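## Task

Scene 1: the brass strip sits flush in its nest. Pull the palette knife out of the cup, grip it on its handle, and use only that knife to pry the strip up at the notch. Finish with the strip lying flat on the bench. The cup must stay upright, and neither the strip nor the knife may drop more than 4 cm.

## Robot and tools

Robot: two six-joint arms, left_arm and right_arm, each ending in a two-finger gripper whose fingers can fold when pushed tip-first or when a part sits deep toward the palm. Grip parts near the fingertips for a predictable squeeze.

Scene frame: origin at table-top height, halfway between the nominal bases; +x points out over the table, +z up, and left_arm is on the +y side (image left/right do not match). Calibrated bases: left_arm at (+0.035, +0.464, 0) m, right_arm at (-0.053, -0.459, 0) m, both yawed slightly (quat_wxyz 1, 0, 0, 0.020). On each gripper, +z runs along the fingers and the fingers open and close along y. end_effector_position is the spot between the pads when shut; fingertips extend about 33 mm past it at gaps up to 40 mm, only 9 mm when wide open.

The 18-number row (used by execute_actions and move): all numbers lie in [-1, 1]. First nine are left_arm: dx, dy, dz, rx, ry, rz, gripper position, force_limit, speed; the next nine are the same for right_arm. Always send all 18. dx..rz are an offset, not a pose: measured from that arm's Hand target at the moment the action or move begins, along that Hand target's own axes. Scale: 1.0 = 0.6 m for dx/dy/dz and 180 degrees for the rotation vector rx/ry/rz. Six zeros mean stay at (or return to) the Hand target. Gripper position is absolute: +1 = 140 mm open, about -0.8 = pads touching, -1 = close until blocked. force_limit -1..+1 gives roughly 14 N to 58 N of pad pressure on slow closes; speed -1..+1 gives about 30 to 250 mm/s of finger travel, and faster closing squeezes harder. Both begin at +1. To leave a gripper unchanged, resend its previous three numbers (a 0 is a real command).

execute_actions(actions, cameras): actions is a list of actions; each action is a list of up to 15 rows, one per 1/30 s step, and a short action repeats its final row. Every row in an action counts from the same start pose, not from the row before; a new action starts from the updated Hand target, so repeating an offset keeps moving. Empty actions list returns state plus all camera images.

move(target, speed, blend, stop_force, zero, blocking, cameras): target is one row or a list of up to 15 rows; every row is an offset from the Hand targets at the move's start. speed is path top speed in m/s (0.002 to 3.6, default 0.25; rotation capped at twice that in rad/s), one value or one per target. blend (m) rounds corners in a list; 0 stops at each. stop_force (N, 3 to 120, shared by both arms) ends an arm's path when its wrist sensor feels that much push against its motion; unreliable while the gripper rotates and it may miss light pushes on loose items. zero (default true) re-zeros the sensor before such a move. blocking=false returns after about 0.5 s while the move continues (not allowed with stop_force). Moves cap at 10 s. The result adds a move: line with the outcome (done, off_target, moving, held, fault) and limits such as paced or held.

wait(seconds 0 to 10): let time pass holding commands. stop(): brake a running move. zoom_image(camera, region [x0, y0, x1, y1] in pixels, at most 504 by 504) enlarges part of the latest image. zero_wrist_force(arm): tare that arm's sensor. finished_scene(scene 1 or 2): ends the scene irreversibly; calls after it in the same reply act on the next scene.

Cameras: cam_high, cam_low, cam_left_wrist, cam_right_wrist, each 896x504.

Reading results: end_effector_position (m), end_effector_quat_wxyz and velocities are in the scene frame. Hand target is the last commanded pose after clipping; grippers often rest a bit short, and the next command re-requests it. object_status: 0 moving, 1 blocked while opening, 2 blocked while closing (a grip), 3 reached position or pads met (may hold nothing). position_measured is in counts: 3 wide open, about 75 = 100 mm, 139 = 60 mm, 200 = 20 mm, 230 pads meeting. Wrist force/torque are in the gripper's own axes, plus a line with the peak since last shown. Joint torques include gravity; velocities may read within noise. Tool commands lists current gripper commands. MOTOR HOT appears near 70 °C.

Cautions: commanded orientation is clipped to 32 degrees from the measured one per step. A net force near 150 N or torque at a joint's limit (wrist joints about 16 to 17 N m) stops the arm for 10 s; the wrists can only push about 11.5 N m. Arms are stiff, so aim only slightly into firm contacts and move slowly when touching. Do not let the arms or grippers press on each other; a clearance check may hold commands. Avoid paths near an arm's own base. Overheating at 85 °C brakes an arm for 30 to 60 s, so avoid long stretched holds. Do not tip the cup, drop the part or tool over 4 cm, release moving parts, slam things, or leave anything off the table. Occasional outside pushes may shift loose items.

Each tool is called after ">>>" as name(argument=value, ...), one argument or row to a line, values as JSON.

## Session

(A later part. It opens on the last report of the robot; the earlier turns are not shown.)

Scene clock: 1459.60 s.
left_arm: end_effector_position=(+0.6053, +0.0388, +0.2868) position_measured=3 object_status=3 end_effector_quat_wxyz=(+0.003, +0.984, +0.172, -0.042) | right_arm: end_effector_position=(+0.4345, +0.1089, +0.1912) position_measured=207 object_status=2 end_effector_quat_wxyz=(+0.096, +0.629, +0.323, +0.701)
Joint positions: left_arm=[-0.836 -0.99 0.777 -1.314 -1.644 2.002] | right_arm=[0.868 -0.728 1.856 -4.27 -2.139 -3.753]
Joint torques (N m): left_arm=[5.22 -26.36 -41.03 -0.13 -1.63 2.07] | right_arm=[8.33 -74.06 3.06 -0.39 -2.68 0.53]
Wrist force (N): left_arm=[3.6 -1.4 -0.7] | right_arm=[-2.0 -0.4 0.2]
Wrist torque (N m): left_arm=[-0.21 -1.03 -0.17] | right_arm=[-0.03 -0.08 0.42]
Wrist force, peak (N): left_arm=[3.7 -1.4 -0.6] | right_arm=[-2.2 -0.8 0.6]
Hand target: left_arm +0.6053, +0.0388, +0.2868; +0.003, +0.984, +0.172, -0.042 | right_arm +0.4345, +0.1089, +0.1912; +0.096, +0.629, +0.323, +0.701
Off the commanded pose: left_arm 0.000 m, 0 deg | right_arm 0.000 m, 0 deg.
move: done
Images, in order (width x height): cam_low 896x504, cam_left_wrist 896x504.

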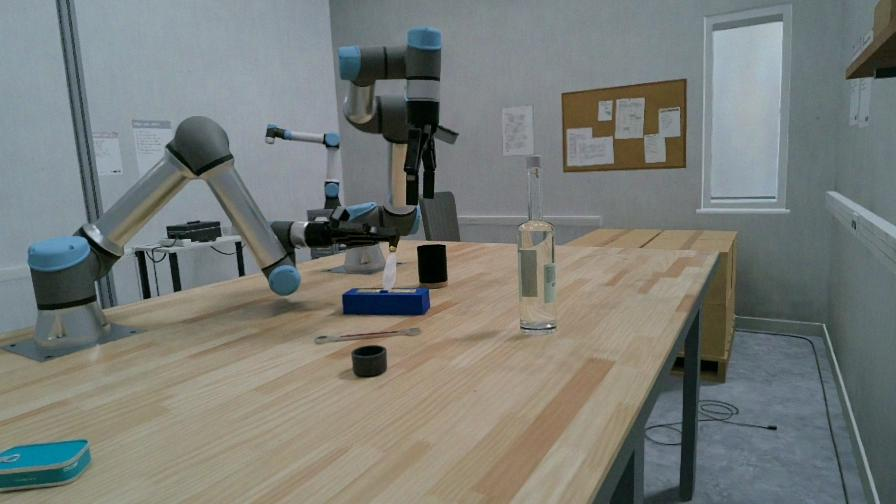

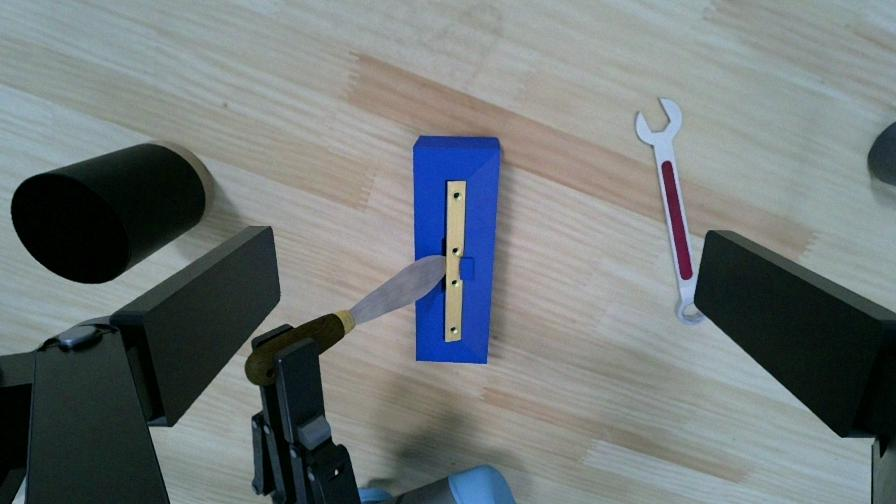

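>>> move(
  target=[0,0,0,0,0,0,1,0,0,0.0031,0.0089,0,0,0,0,-1,1,-1],
  speed=0.02,
  stop_force=10,
  cameras=["cam_left_wrist","cam_low"],
)

>>> zoom_image(
  camera="cam_left_wrist",
  region=[410, 220, 490, 300],
)

>>> zoom_image(
  camera="cam_low",
  region=[340, 270, 440, 320],
)

>>> zoom_image(
  camera="cam_left_wrist",
  region=[400, 160, 500, 220],
)

Scene clock: 1494.57 s.
left_arm: end_effector_position=(+0.6053, +0.0388, +0.2868) position_measured=3 object_status=3 end_effector_quat_wxyz=(+0.003, +0.984, +0.172, -0.042) | right_arm: end_effector_position=(+0.4356, +0.1057, +0.1958) position_measured=207 object_status=2 end_effector_quat_wxyz=(+0.096, +0.629, +0.323, +0.701)
Joint positions: left_arm=[-0.836 -0.99 0.777 -1.314 -1.644 2.002] | right_arm=[0.862 -0.741 1.865 -4.267 -2.133 -3.753]
Joint torques (N m): left_arm=[5.58 -27.87 -42.98 -0.02 -1.45 2.02] | right_arm=[-6.68 -73.26 2.78 -0.45 3.04 0.54]
Wrist force (N): left_arm=[3.2 -1.4 -0.4] | right_arm=[-1.9 -0.6 0.3]
Wrist torque (N m): left_arm=[-0.21 -0.95 -0.17] | right_arm=[-0.08 -0.06 0.41]
Wrist force, peak (N): left_arm=[3.8 -1.3 -0.3] | right_arm=[-2.2 -1.1 0.8]
Hand target: left_arm +0.6053, +0.0388, +0.2868; +0.003, +0.984, +0.172, -0.042 | right_arm +0.4356, +0.1057, +0.1958; +0.096, +0.629, +0.323, +0.701
Off the commanded pose: left_arm 0.000 m, 0 deg | right_arm 0.000 m, 0 deg.
move: done
Images, in order (width x height): cam_low 896x504, cam_left_wrist 896x504.

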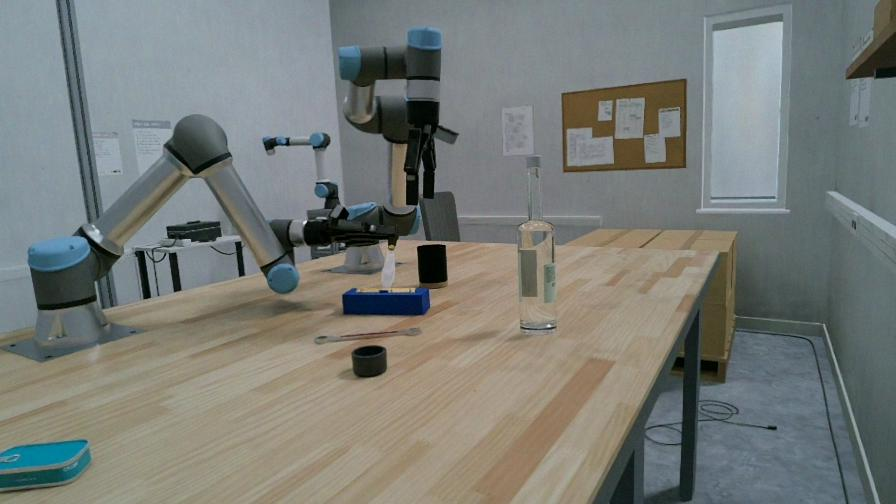

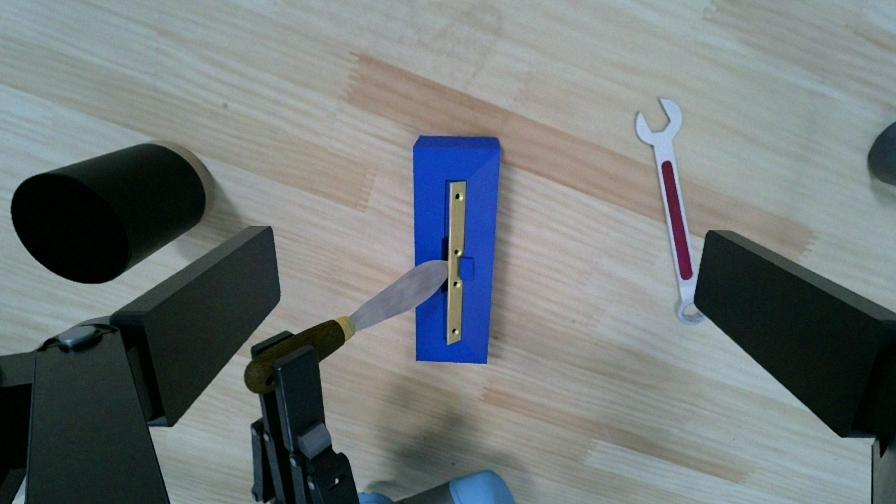

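Scaled by 6.300 from the camera's 896x504 image, which has a finer 1280x720 frame.

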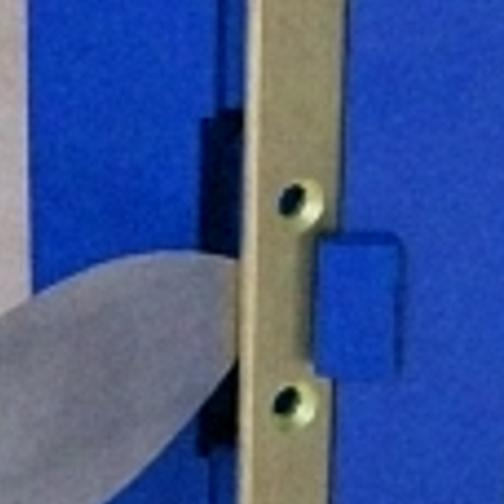

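Scaled by 5.040 from the camera's 896x504 image, which has a finer 1280x720 frame.

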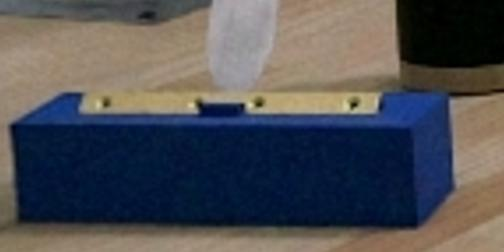

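Scaled by 5.040 from the camera's 896x504 image, which has a finer 1280x720 frame.

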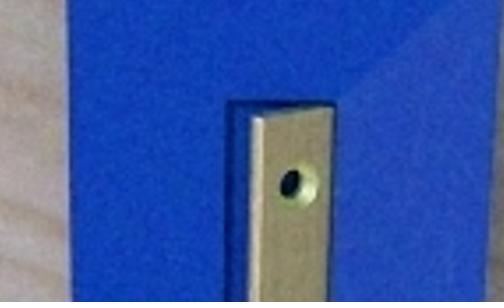

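>>> move(
  target=[0,0,0,0,0,0,1,0,0,-0.0005,0.0320,0,0,0,0.0278,-1,1,-1],
  speed=0.025,
  cameras=["cam_left_wrist","cam_low"],
)

>>> zoom_image(
  camera="cam_left_wrist",
  region=[410, 220, 490, 300],
)

>>> zoom_image(
  camera="cam_low",
  region=[340, 270, 440, 320],
)

>>> zoom_image(
  camera="cam_left_wrist",
  region=[400, 160, 500, 220],
)

Scene clock: 1541.57 s.
left_arm: end_effector_position=(+0.6053, +0.0388, +0.2868) position_measured=3 object_status=3 end_effector_quat_wxyz=(+0.003, +0.984, +0.172, -0.042) | right_arm: end_effector_position=(+0.4409, +0.0908, +0.2065) position_measured=207 object_status=2 end_effector_quat_wxyz=(+0.066, +0.642, +0.295, +0.704)
Joint positions: left_arm=[-0.836 -0.99 0.777 -1.314 -1.644 2.002] | right_arm=[0.834 -0.778 1.906 -4.271 -2.105 -3.666]
Joint torques (N m): left_arm=[5.63 -25.73 -41.14 -0.14 -1.65 1.96] | right_arm=[-8.31 -71.92 3.18 -4.7 3.1 1.26]
Wrist force (N): left_arm=[3.2 -1.5 -0.5] | right_arm=[-1.5 -0.7 0.3]
Wrist torque (N m): left_arm=[-0.23 -0.94 -0.16] | right_arm=[-0.08 -0.11 0.25]
Wrist force, peak (N): left_arm=[3.7 -1.6 -0.5] | right_arm=[-2.3 -0.4 0.7]
Hand target: left_arm +0.6053, +0.0388, +0.2868; +0.003, +0.984, +0.172, -0.042 | right_arm +0.4409, +0.0907, +0.2065; +0.066, +0.642, +0.295, +0.704
Off the commanded pose: left_arm 0.000 m, 0 deg | right_arm 0.000 m, 0 deg.
move: done
Images, in order (width x height): cam_low 896x504, cam_left_wrist 896x504.

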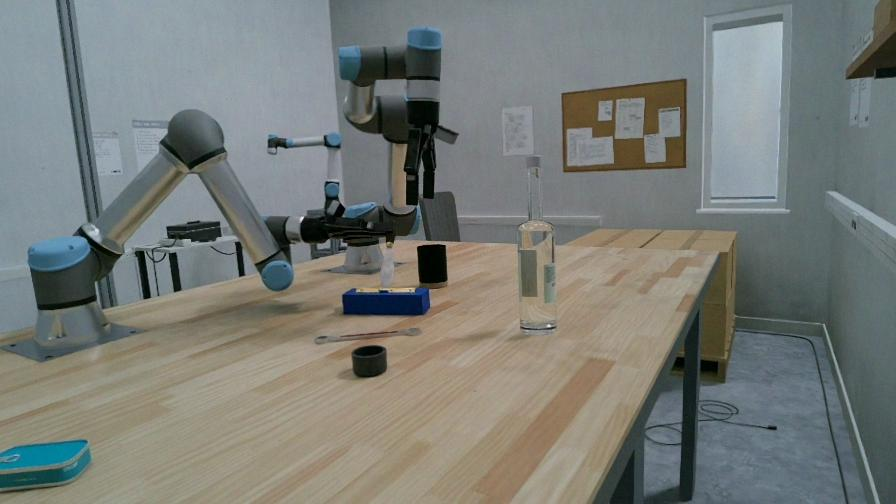

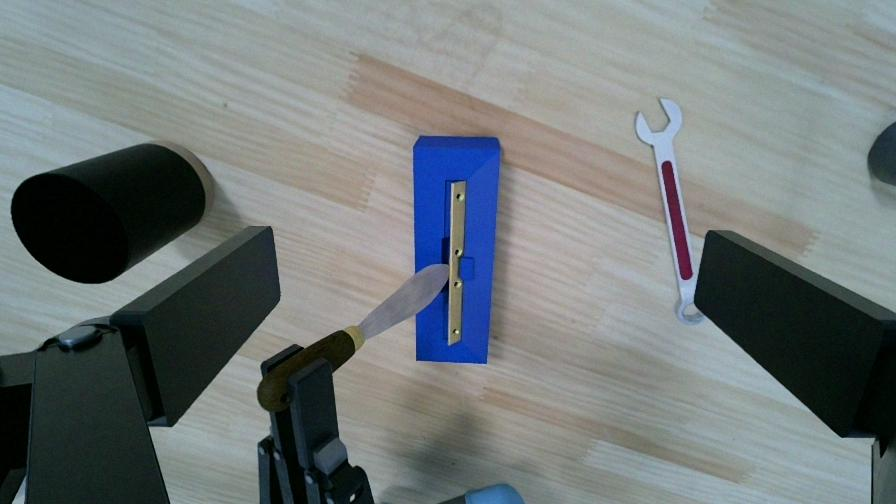

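Scaled by 6.300 from the camera's 896x504 image, which has a finer 1280x720 frame.

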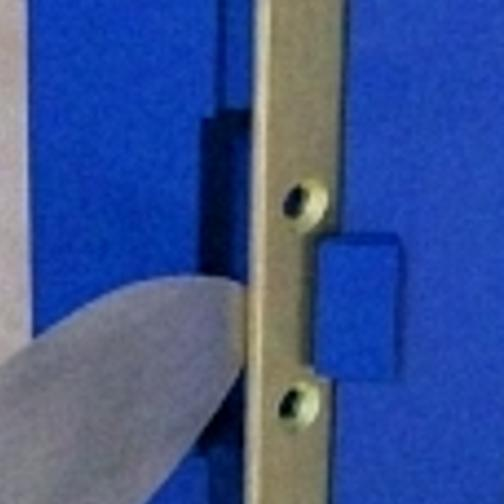

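Scaled by 5.040 from the camera's 896x504 image, which has a finer 1280x720 frame.

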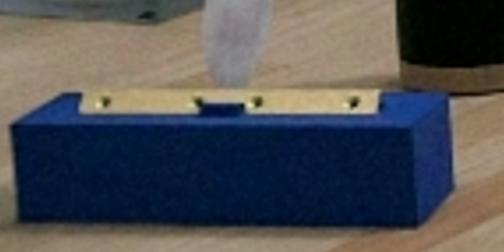

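Scaled by 5.040 from the camera's 896x504 image, which has a finer 1280x720 frame.

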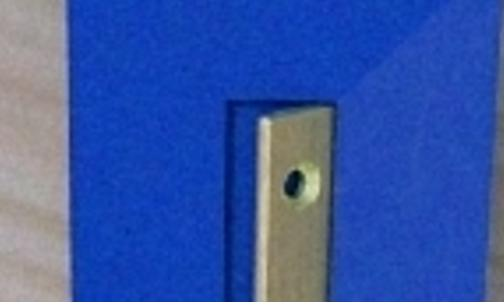

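>>> execute_actions(
  actions=[],
)

Scene clock: 1565.90 s.
left_arm: end_effector_position=(+0.6053, +0.0388, +0.2868) position_measured=3 object_status=3 end_effector_quat_wxyz=(+0.003, +0.984, +0.172, -0.042) | right_arm: end_effector_position=(+0.4409, +0.0907, +0.2065) position_measured=207 object_status=2 end_effector_quat_wxyz=(+0.066, +0.642, +0.295, +0.704)
Joint positions: left_arm=[-0.836 -0.99 0.777 -1.314 -1.644 2.002] | right_arm=[0.834 -0.778 1.906 -4.271 -2.105 -3.666]
Joint velocities: within noise
Joint torques (N m): left_arm=[6.1 -26.77 -41.99 -0.02 -1.55 1.77] | right_arm=[-8.65 -71.49 2.77 -4.58 2.99 1.41]
Wrist force (N): left_arm=[3.3 -1.1 -0.6] | right_arm=[-1.4 -0.4 0.3]
Wrist torque (N m): left_arm=[-0.15 -0.97 -0.17] | right_arm=[-0.01 -0.15 0.25]
Wrist force, peak (N): left_arm=[3.7 -1.4 -0.6] | right_arm=[-1.9 -0.7 0.0]
Hand target: left_arm +0.6053, +0.0388, +0.2868; +0.003, +0.984, +0.172, -0.042 | right_arm +0.4409, +0.0907, +0.2065; +0.066, +0.642, +0.295, +0.704
Tool commands: left_gripper/position=+1.0 left_gripper/force_limit=+0.0 left_gripper/speed=+0.0 right_gripper/position=-1.0 right_gripper/force_limit=+1.0 right_gripper/speed=-1.0
Off the commanded pose: left_arm 0.000 m, 0 deg | right_arm 0.000 m, 0 deg.

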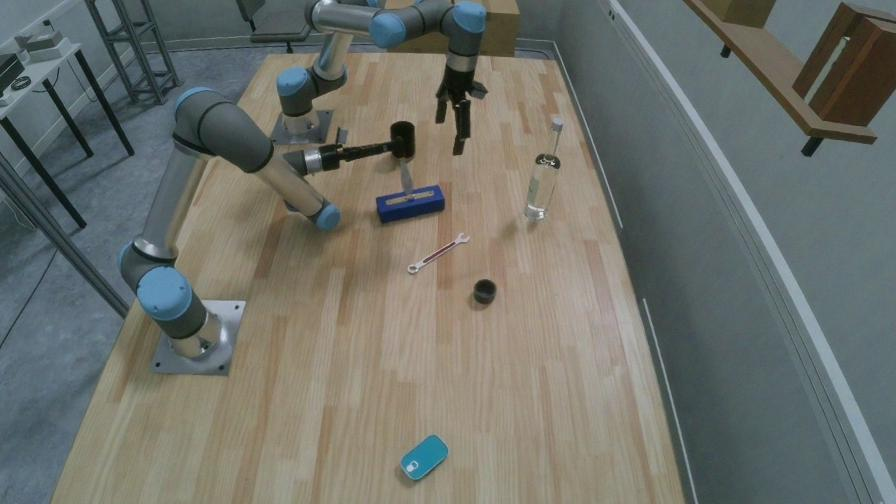

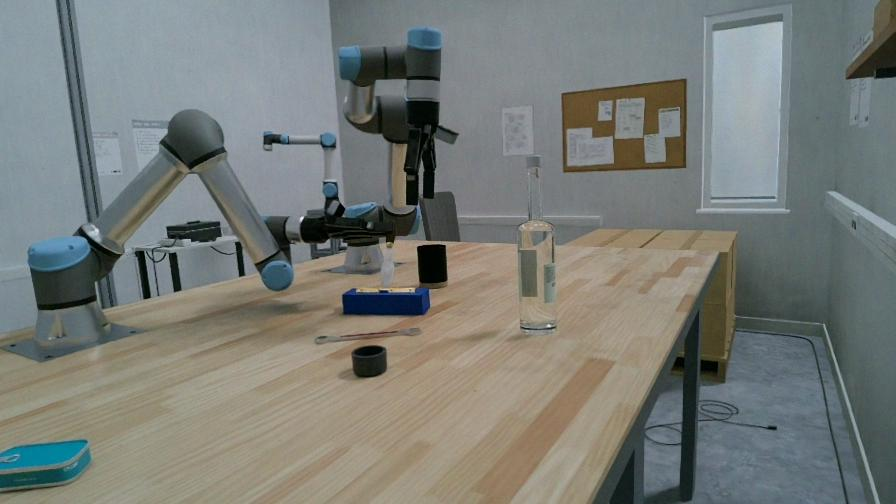

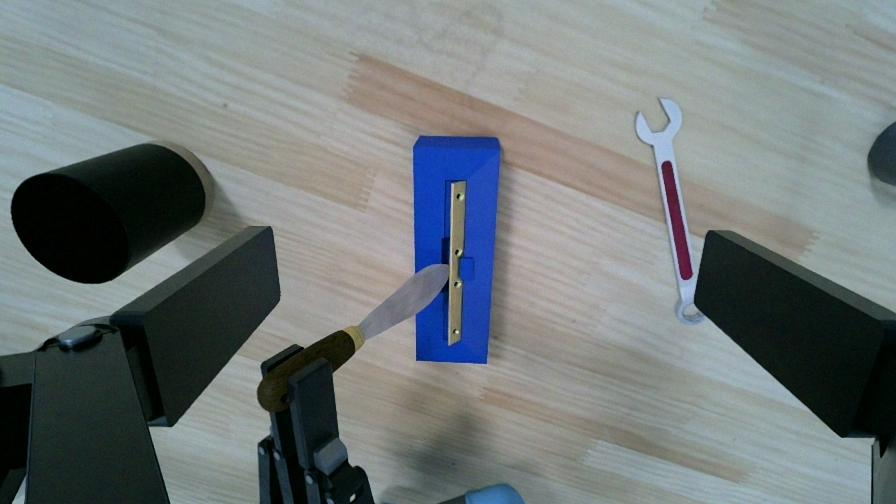

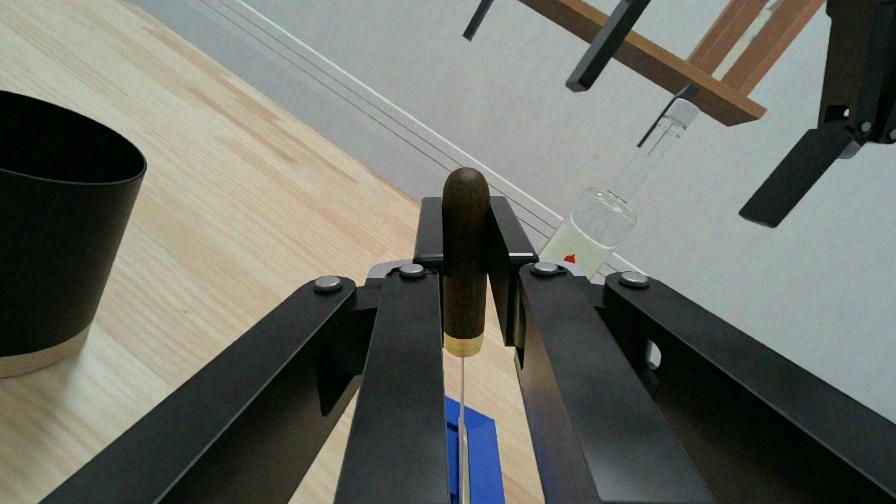

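>>> move(
  target=[
    [0,0,0,0,0,0,-0.48,0,0, 0,0,0,0,0,0,-1,1,-1],
    [-0.0760,-0.0077,0.2187,-0.0025,0.0278,0,-0.48,0,0, 0,0,0,0,0,0,-1,1,-1],
  ],
  speed=0.12,
  cameras=["all"],
)

Scene clock: 1622.27 s.
left_arm: end_effector_position=(+0.5502, +0.0250, +0.1600) position_measured=190 object_status=3 end_effector_quat_wxyz=(-0.001, +0.985, +0.172, +0.001) | right_arm: end_effector_position=(+0.4409, +0.0907, +0.2065) position_measured=207 object_status=2 end_effector_quat_wxyz=(+0.066, +0.642, +0.295, +0.704)
Joint positions: left_arm=[-0.945 -1.136 1.333 -1.768 -1.568 1.892] | right_arm=[0.834 -0.778 1.906 -4.271 -2.105 -3.666]
Joint torques (N m): left_arm=[-7.79 -60.13 -7.49 -6.51 2.13 -2.14] | right_arm=[-8.6 -71.57 3.23 -2.6 3 1.35]
Wrist force (N): left_arm=[2.6 -0.8 -0.6] | right_arm=[-1.4 -0.6 0.1]
Wrist torque (N m): left_arm=[-0.04 -0.84 -0.08] | right_arm=[-0.05 -0.13 0.25]
Wrist force, peak (N): left_arm=[3.9 -1.3 -1.2] | right_arm=[-1.8 -1.0 0.4]
Hand target: left_arm +0.5502, +0.0250, +0.1599; -0.001, +0.985, +0.172, +0.001 | right_arm +0.4409, +0.0907, +0.2065; +0.066, +0.642, +0.295, +0.704
Off the commanded pose: left_arm 0.000 m, 0 deg | right_arm 0.000 m, 0 deg.
move: done

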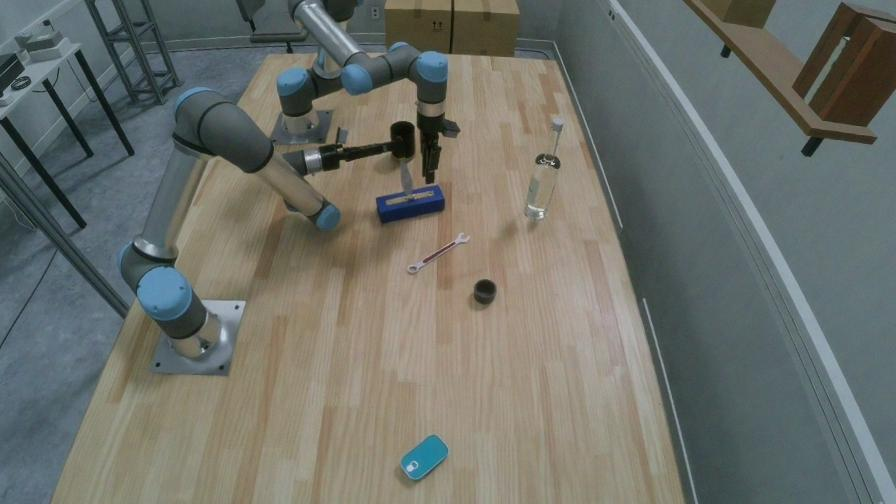

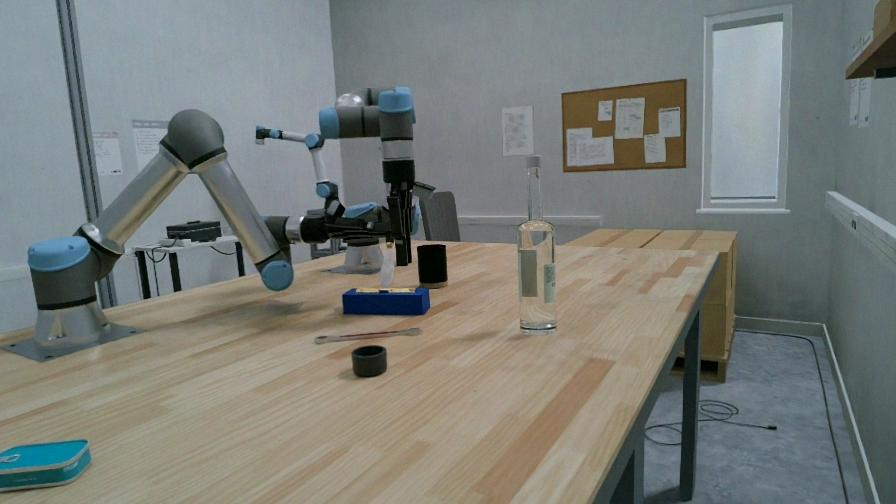

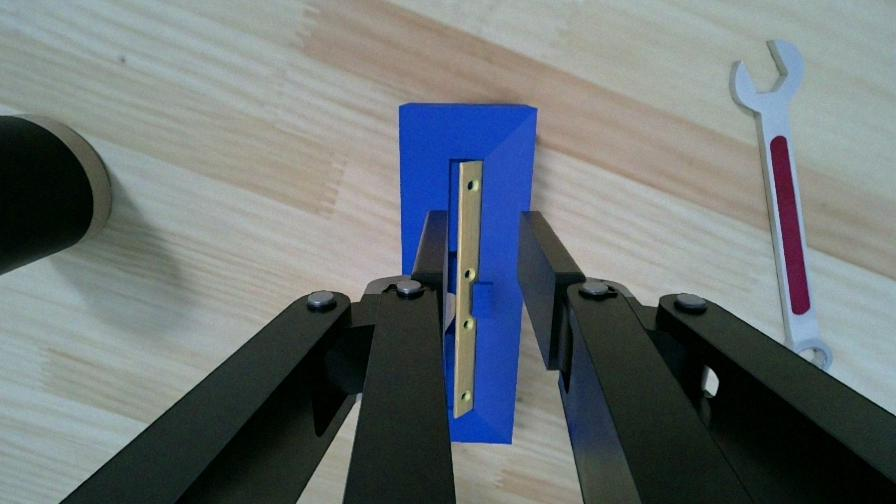

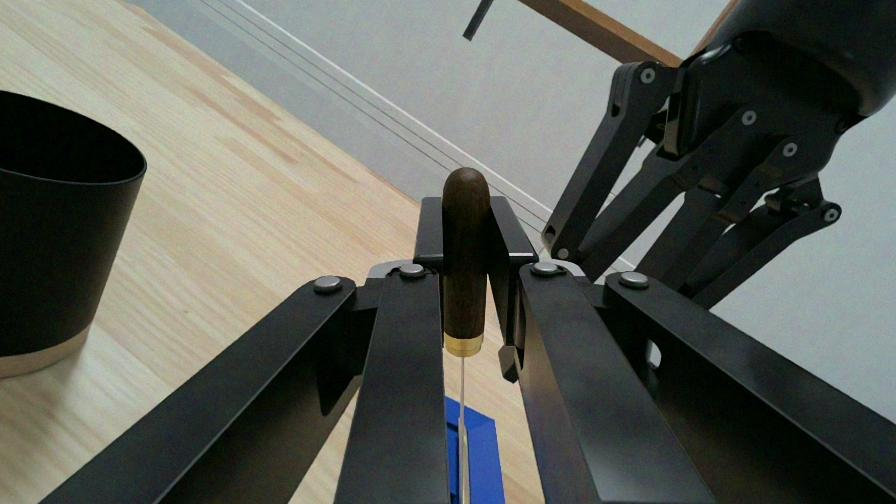

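>>> zoom_image(
  camera="cam_left_wrist",
  region=[400, 100, 560, 300],
)

>>> zoom_image(
  camera="cam_left_wrist",
  region=[430, 250, 530, 450],
)

Scaled by 2.520 from the camera's 896x504 image, which has a finer 1280x720 frame.

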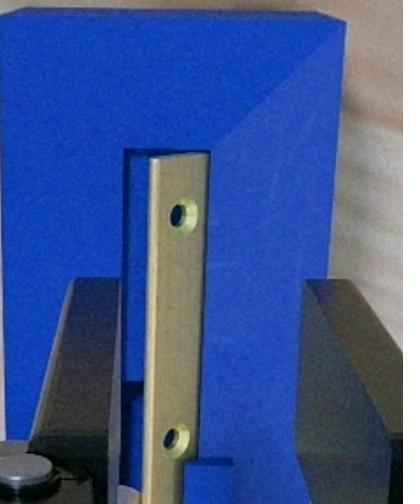

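Scaled by 2.520 from the camera's 896x504 image, which has a finer 1280x720 frame.

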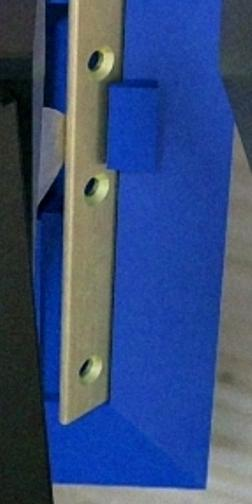

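>>> move(
  target=[0,0,0.1133,0,0,0,-0.48,0,0, 0,0,0,0,0,0,-1,1,-1],
  speed=0.08,
  cameras=["all"],
)

>>> zoom_image(
  camera="cam_low",
  region=[330, 200, 470, 330],
)

>>> zoom_image(
  camera="cam_left_wrist",
  region=[400, 100, 600, 300],
)

Scene clock: 1658.17 s.
left_arm: end_effector_position=(+0.5503, +0.0251, +0.0921) position_measured=190 object_status=3 end_effector_quat_wxyz=(-0.001, +0.985, +0.172, +0.001) | right_arm: end_effector_position=(+0.4409, +0.0907, +0.2065) position_measured=207 object_status=2 end_effector_quat_wxyz=(+0.066, +0.642, +0.295, +0.704)
Joint positions: left_arm=[-0.944 -1.092 1.447 -1.926 -1.568 1.892] | right_arm=[0.834 -0.778 1.906 -4.271 -2.105 -3.666]
Joint torques (N m): left_arm=[3.88 -19.67 -7.22 -6.32 -1.23 1.48] | right_arm=[-8.37 -71.5 3.09 -0.7 2.97 1.24]
Wrist force (N): left_arm=[1.6 -3.0 -7.1] | right_arm=[-1.4 -0.9 0.2]
Wrist torque (N m): left_arm=[-0.06 -0.92 -0.09] | right_arm=[-0.12 -0.13 0.25]
Wrist force, peak (N): left_arm=[1.6 -3.0 -7.1] | right_arm=[-1.7 -1.1 0.1]
Hand target: left_arm +0.5503, +0.0251, +0.0919; -0.001, +0.985, +0.172, +0.001 | right_arm +0.4409, +0.0907, +0.2065; +0.066, +0.642, +0.295, +0.704
Off the commanded pose: left_arm 0.000 m, 0 deg | right_arm 0.000 m, 0 deg.
move: done

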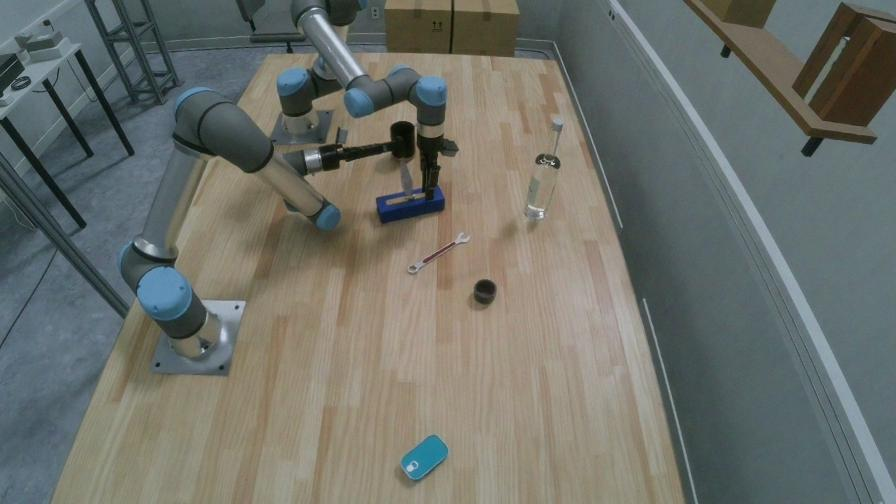

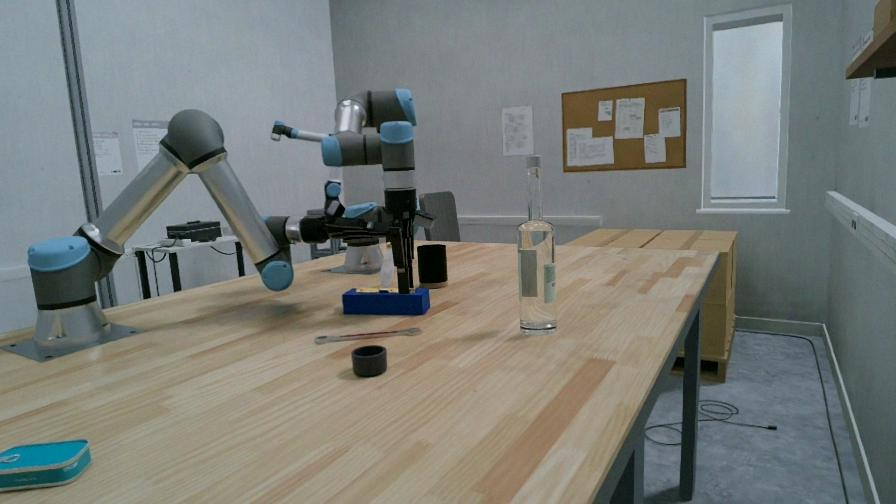

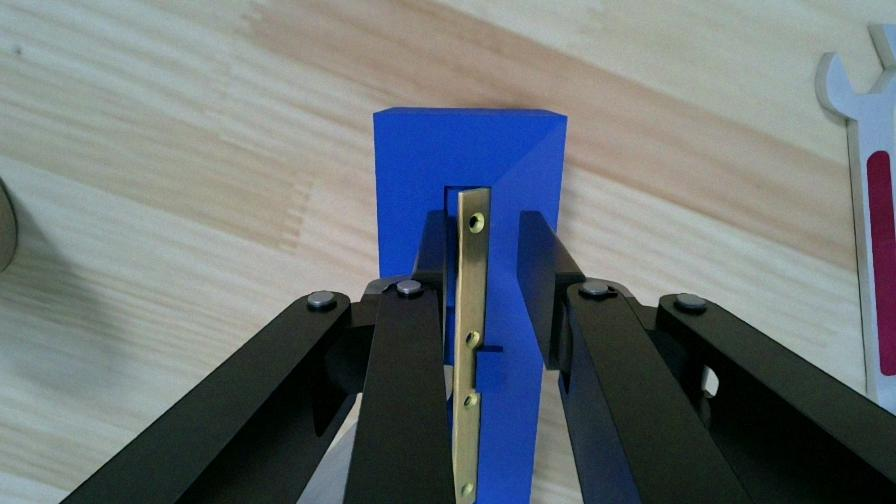

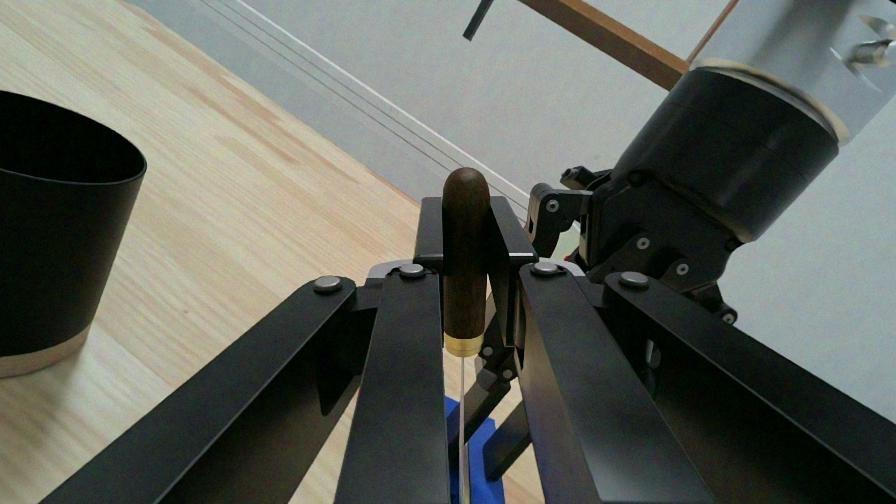

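Scaled by 3.600 from the camera's 896x504 image, which has a finer 1280x720 frame.

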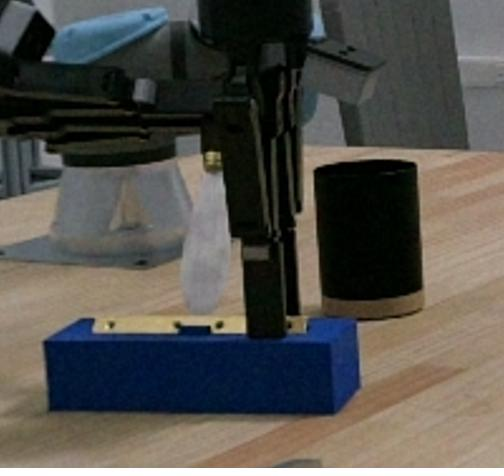

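Scaled by 2.520 from the camera's 896x504 image, which has a finer 1280x720 frame.

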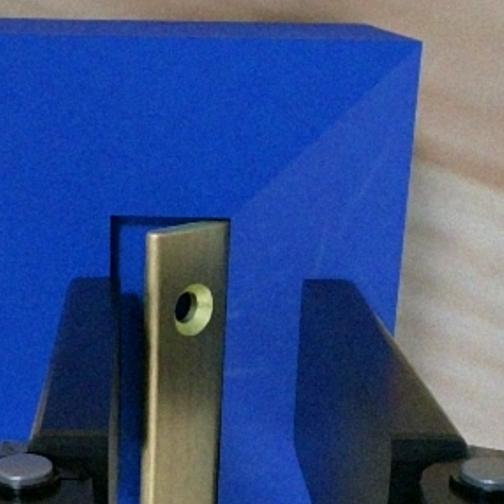

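>>> move(
  target=[0,0,-0.005,0,0,0,-0.48,0,0, 0,0,0,0,0,0,-1,1,-1],
  speed=0.02,
  cameras=["cam_low", "cam_left_wrist"],
)

>>> zoom_image(
  camera="cam_low",
  region=[370, 250, 440, 320],
)

Scene clock: 1672.10 s.
left_arm: end_effector_position=(+0.5503, +0.0251, +0.0947) position_measured=190 object_status=3 end_effector_quat_wxyz=(-0.001, +0.985, +0.172, +0.001) end_effector_velocity=(+0.000, +0.001, +0.002) end_effector_angular_velocity=(+0.001, +0.000, +0.000) | right_arm: end_effector_position=(+0.4409, +0.0907, +0.2065) position_measured=207 object_status=2 end_effector_quat_wxyz=(+0.066, +0.642, +0.295, +0.704)
Joint positions: left_arm=[-0.944 -1.094 1.444 -1.921 -1.568 1.892] | right_arm=[0.834 -0.778 1.906 -4.271 -2.105 -3.666]
Joint velocities: left_arm=[0.001 -0.001 -0.002 0.005 0.001 0] | right_arm=[within noise]
Joint torques (N m): left_arm=[0.81 -62.08 -42.02 -0.11 1.6 0.89] | right_arm=[-7.98 -71.55 3.04 -0.77 2.88 1.38]
Wrist force (N): left_arm=[3.1 -0.8 -0.8] | right_arm=[-1.3 -0.7 0.1]
Wrist torque (N m): left_arm=[-0.04 -0.92 -0.09] | right_arm=[-0.07 -0.16 0.26]
Wrist force, peak (N): left_arm=[1.3 -0.9 -9.8] | right_arm=[-1.7 -0.7 0.3]
Hand target: left_arm +0.5503, +0.0251, +0.0949; -0.001, +0.985, +0.172, +0.001 | right_arm +0.4409, +0.0907, +0.2065; +0.066, +0.642, +0.295, +0.704
Off the commanded pose: left_arm 0.000 m, 0 deg | right_arm 0.000 m, 0 deg.
move: done
Images, in order (width x height): cam_low 896x504, cam_left_wrist 896x504.

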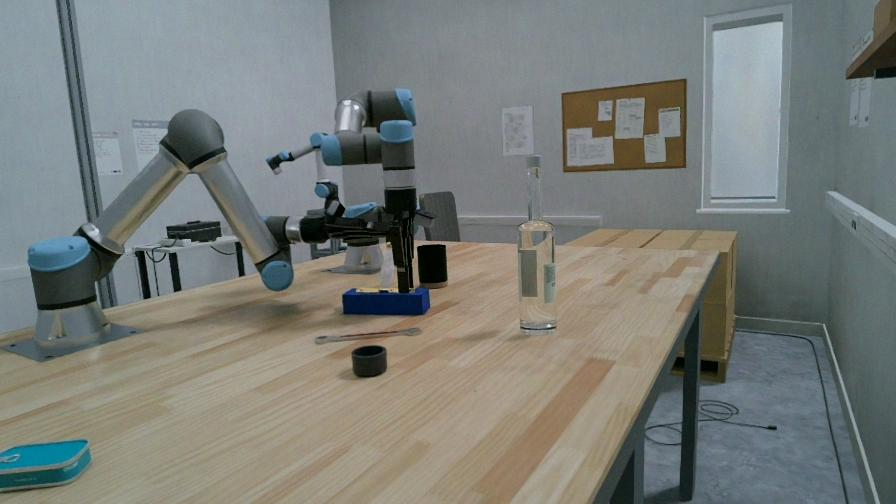

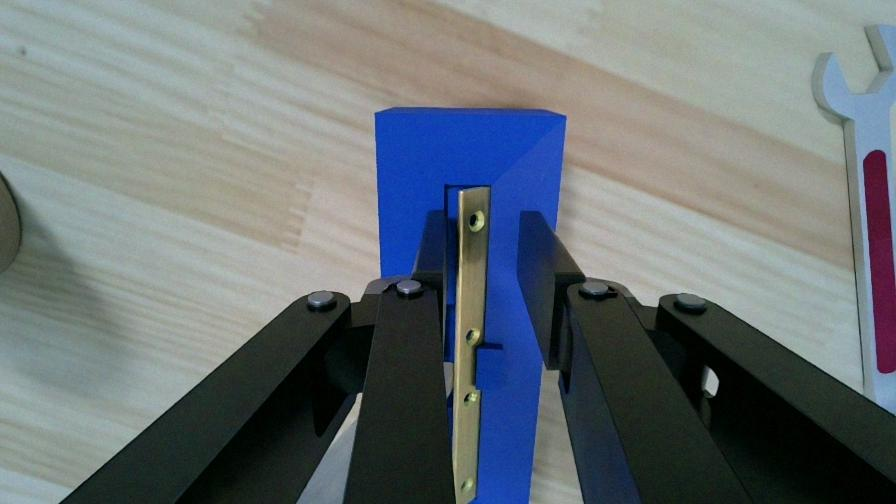

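Scaled by 7.200 from the camera's 896x504 image, which has a finer 1280x720 frame.

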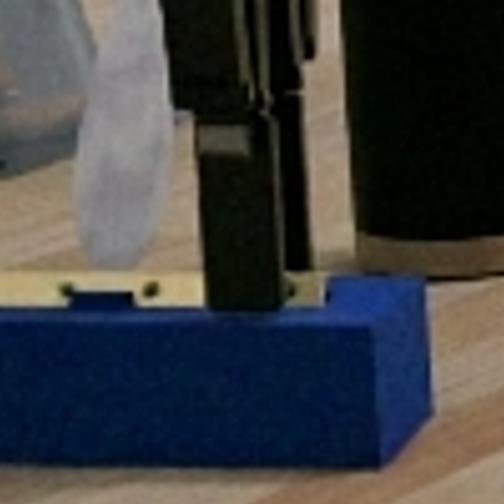

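>>> move(
  target=[0,0,-0.0013,0,0,0,-0.72,-1,-1, 0,0,0,0,0,0,-1,1,-1],
  speed=0.02,
  cameras=["cam_low", "cam_left_wrist", "cam_right_wrist"],
)

>>> zoom_image(
  camera="cam_left_wrist",
  region=[400, 150, 560, 310],
)

>>> zoom_image(
  camera="cam_low",
  region=[340, 220, 440, 320],
)

Scene clock: 1684.33 s.
left_arm: end_effector_position=(+0.5503, +0.0251, +0.0957) position_measured=209 object_status=0 end_effector_quat_wxyz=(-0.001, +0.985, +0.172, +0.001) | right_arm: end_effector_position=(+0.4409, +0.0907, +0.2065) position_measured=207 object_status=2 end_effector_quat_wxyz=(+0.066, +0.642, +0.295, +0.704)
Joint positions: left_arm=[-0.944 -1.095 1.442 -1.918 -1.568 1.892] | right_arm=[0.834 -0.778 1.906 -4.271 -2.105 -3.666]
Joint torques (N m): left_arm=[-4.48 -53.01 -48.66 -5.55 -1.68 -1.32] | right_arm=[-7.89 -71.61 3.43 -0.69 2.85 1.4]
Wrist force (N): left_arm=[-5.2 -25.8 -13.5] | right_arm=[-1.3 -0.2 0.1]
Wrist torque (N m): left_arm=[0.81 -1.17 0.06] | right_arm=[-0.03 -0.17 0.21]
Wrist force, peak (N): left_arm=[-4.8 -26.2 -15.4] | right_arm=[-1.7 -0.8 0.1]
Hand target: left_arm +0.5503, +0.0251, +0.0957; -0.001, +0.985, +0.172, +0.001 | right_arm +0.4409, +0.0907, +0.2065; +0.066, +0.642, +0.295, +0.704
Off the commanded pose: left_arm 0.000 m, 0 deg | right_arm 0.000 m, 0 deg.
move: done
Images, in order (width x height): cam_low 896x504, cam_left_wrist 896x504, cam_right_wrist 896x504.

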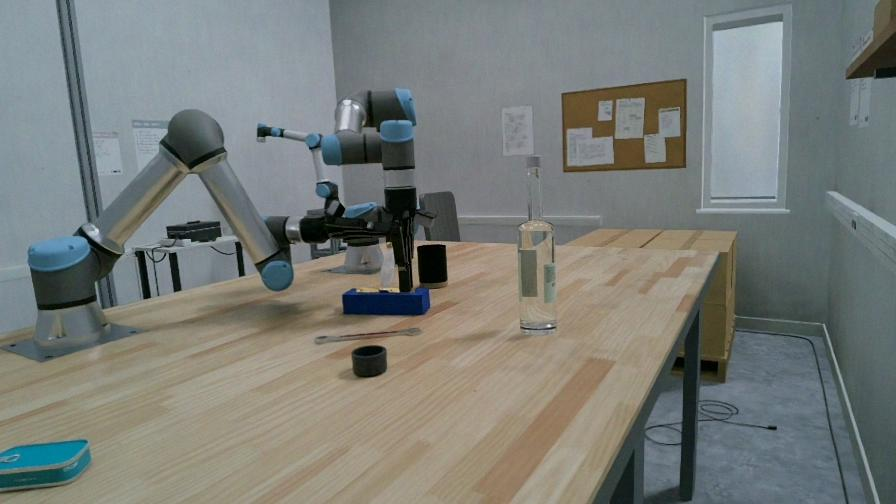

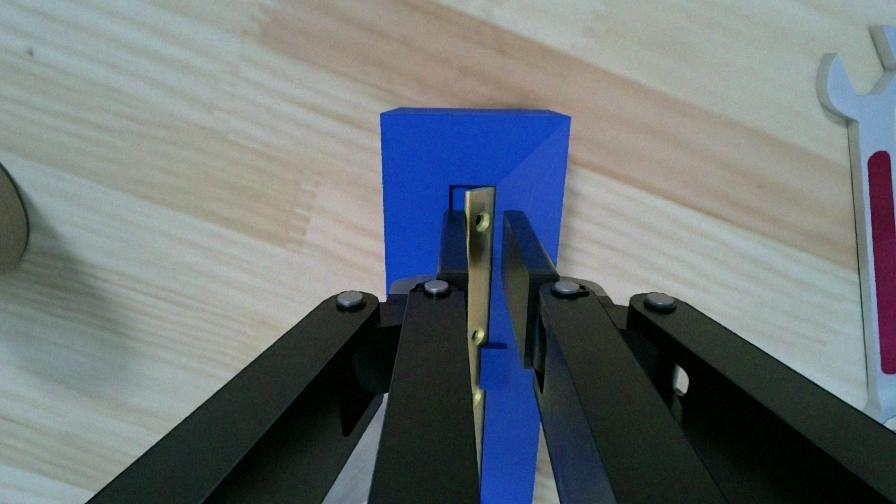

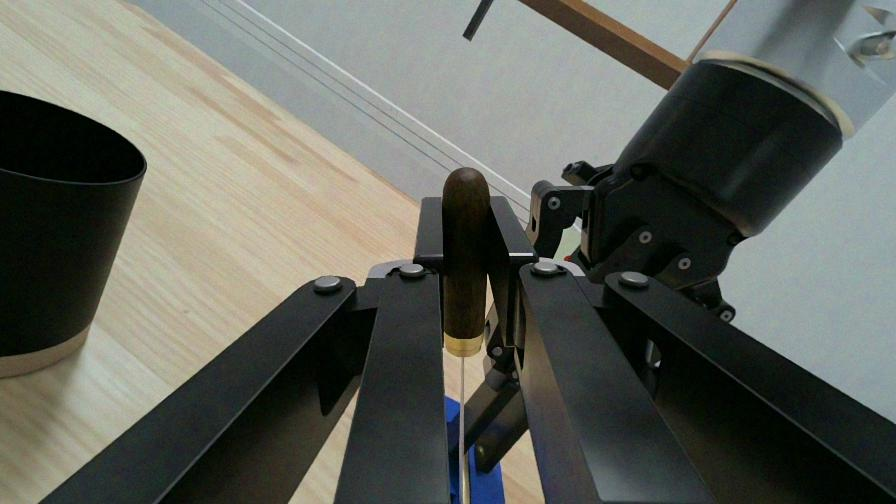

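Scaled by 3.150 from the camera's 896x504 image, which has a finer 1280x720 frame.

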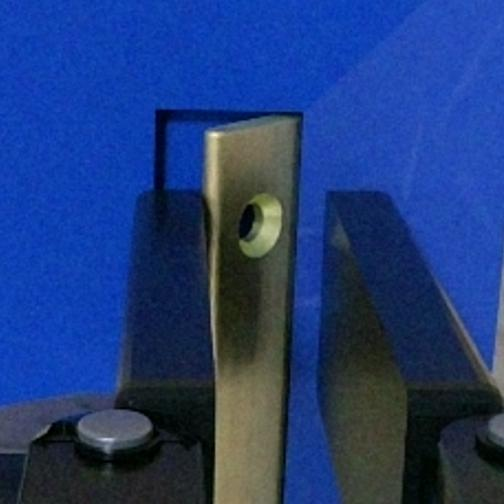

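Scaled by 5.040 from the camera's 896x504 image, which has a finer 1280x720 frame.

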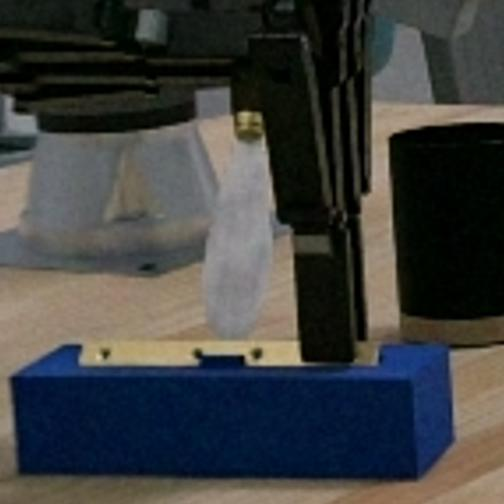

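>>> move(
  target=[
    [0,0,0,0,0,0,-0.58,-1,-1, 0,0,0,0,0,0,-1,1,-1],
    [0,-0.0065,0,0,0,0,-0.58,-1,-1, 0,0,0,0,0,0,-1,1,-1],
  ],
  speed=0.02,
  cameras=["cam_left_wrist"],
)

>>> zoom_image(
  camera="cam_left_wrist",
  region=[400, 150, 560, 310],
)

>>> zoom_image(
  camera="cam_left_wrist",
  region=[420, 310, 540, 470],
)

Scene clock: 1724.67 s.
left_arm: end_effector_position=(+0.5490, +0.0287, +0.0957) position_measured=202 object_status=3 end_effector_quat_wxyz=(-0.001, +0.985, +0.172, +0.001) | right_arm: end_effector_position=(+0.4409, +0.0907, +0.2065) position_measured=207 object_status=2 end_effector_quat_wxyz=(+0.066, +0.642, +0.295, +0.704)
Joint positions: left_arm=[-0.943 -1.102 1.453 -1.922 -1.568 1.894] | right_arm=[0.834 -0.778 1.906 -4.271 -2.105 -3.666]
Joint torques (N m): left_arm=[1.98 -61.35 -5.86 -6.3 -1.98 1.53] | right_arm=[-7.52 -71.06 2.75 -0.78 2.73 1.46]
Wrist force (N): left_arm=[3.2 -0.9 -0.7] | right_arm=[-1.3 -0.7 0.2]
Wrist torque (N m): left_arm=[-0.04 -0.95 -0.10] | right_arm=[-0.11 -0.19 0.23]
Wrist force, peak (N): left_arm=[-5.6 -25.8 -13.3] | right_arm=[-1.9 -0.4 0.3]
Hand target: left_arm +0.5490, +0.0288, +0.0957; -0.001, +0.985, +0.172, +0.001 | right_arm +0.4409, +0.0907, +0.2065; +0.066, +0.642, +0.295, +0.704
Off the commanded pose: left_arm 0.000 m, 0 deg | right_arm 0.000 m, 0 deg.
move: done
Images, in order (width x height): cam_left_wrist 896x504.

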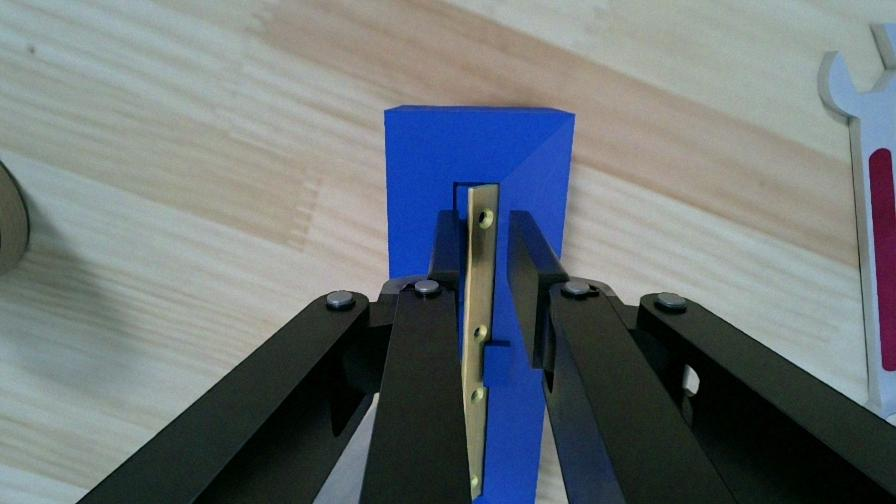

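Scaled by 3.150 from the camera's 896x504 image, which has a finer 1280x720 frame.

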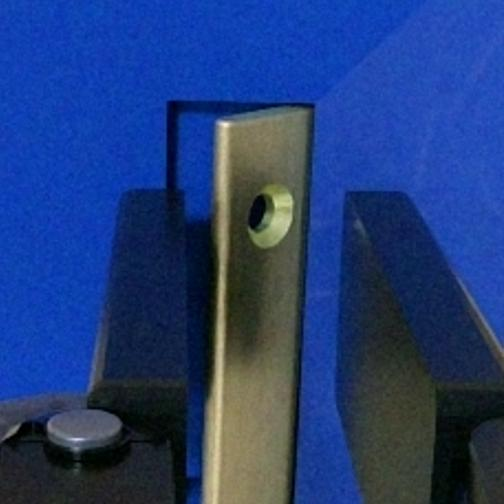

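Scaled by 3.150 from the camera's 896x504 image, which has a finer 1280x720 frame.

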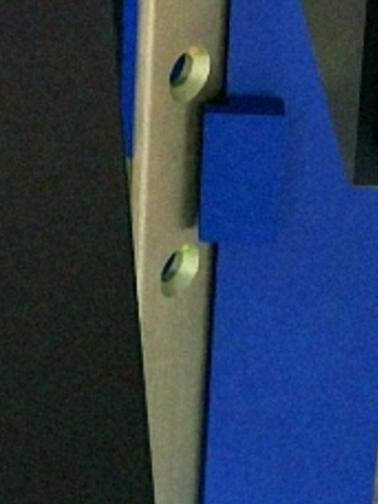

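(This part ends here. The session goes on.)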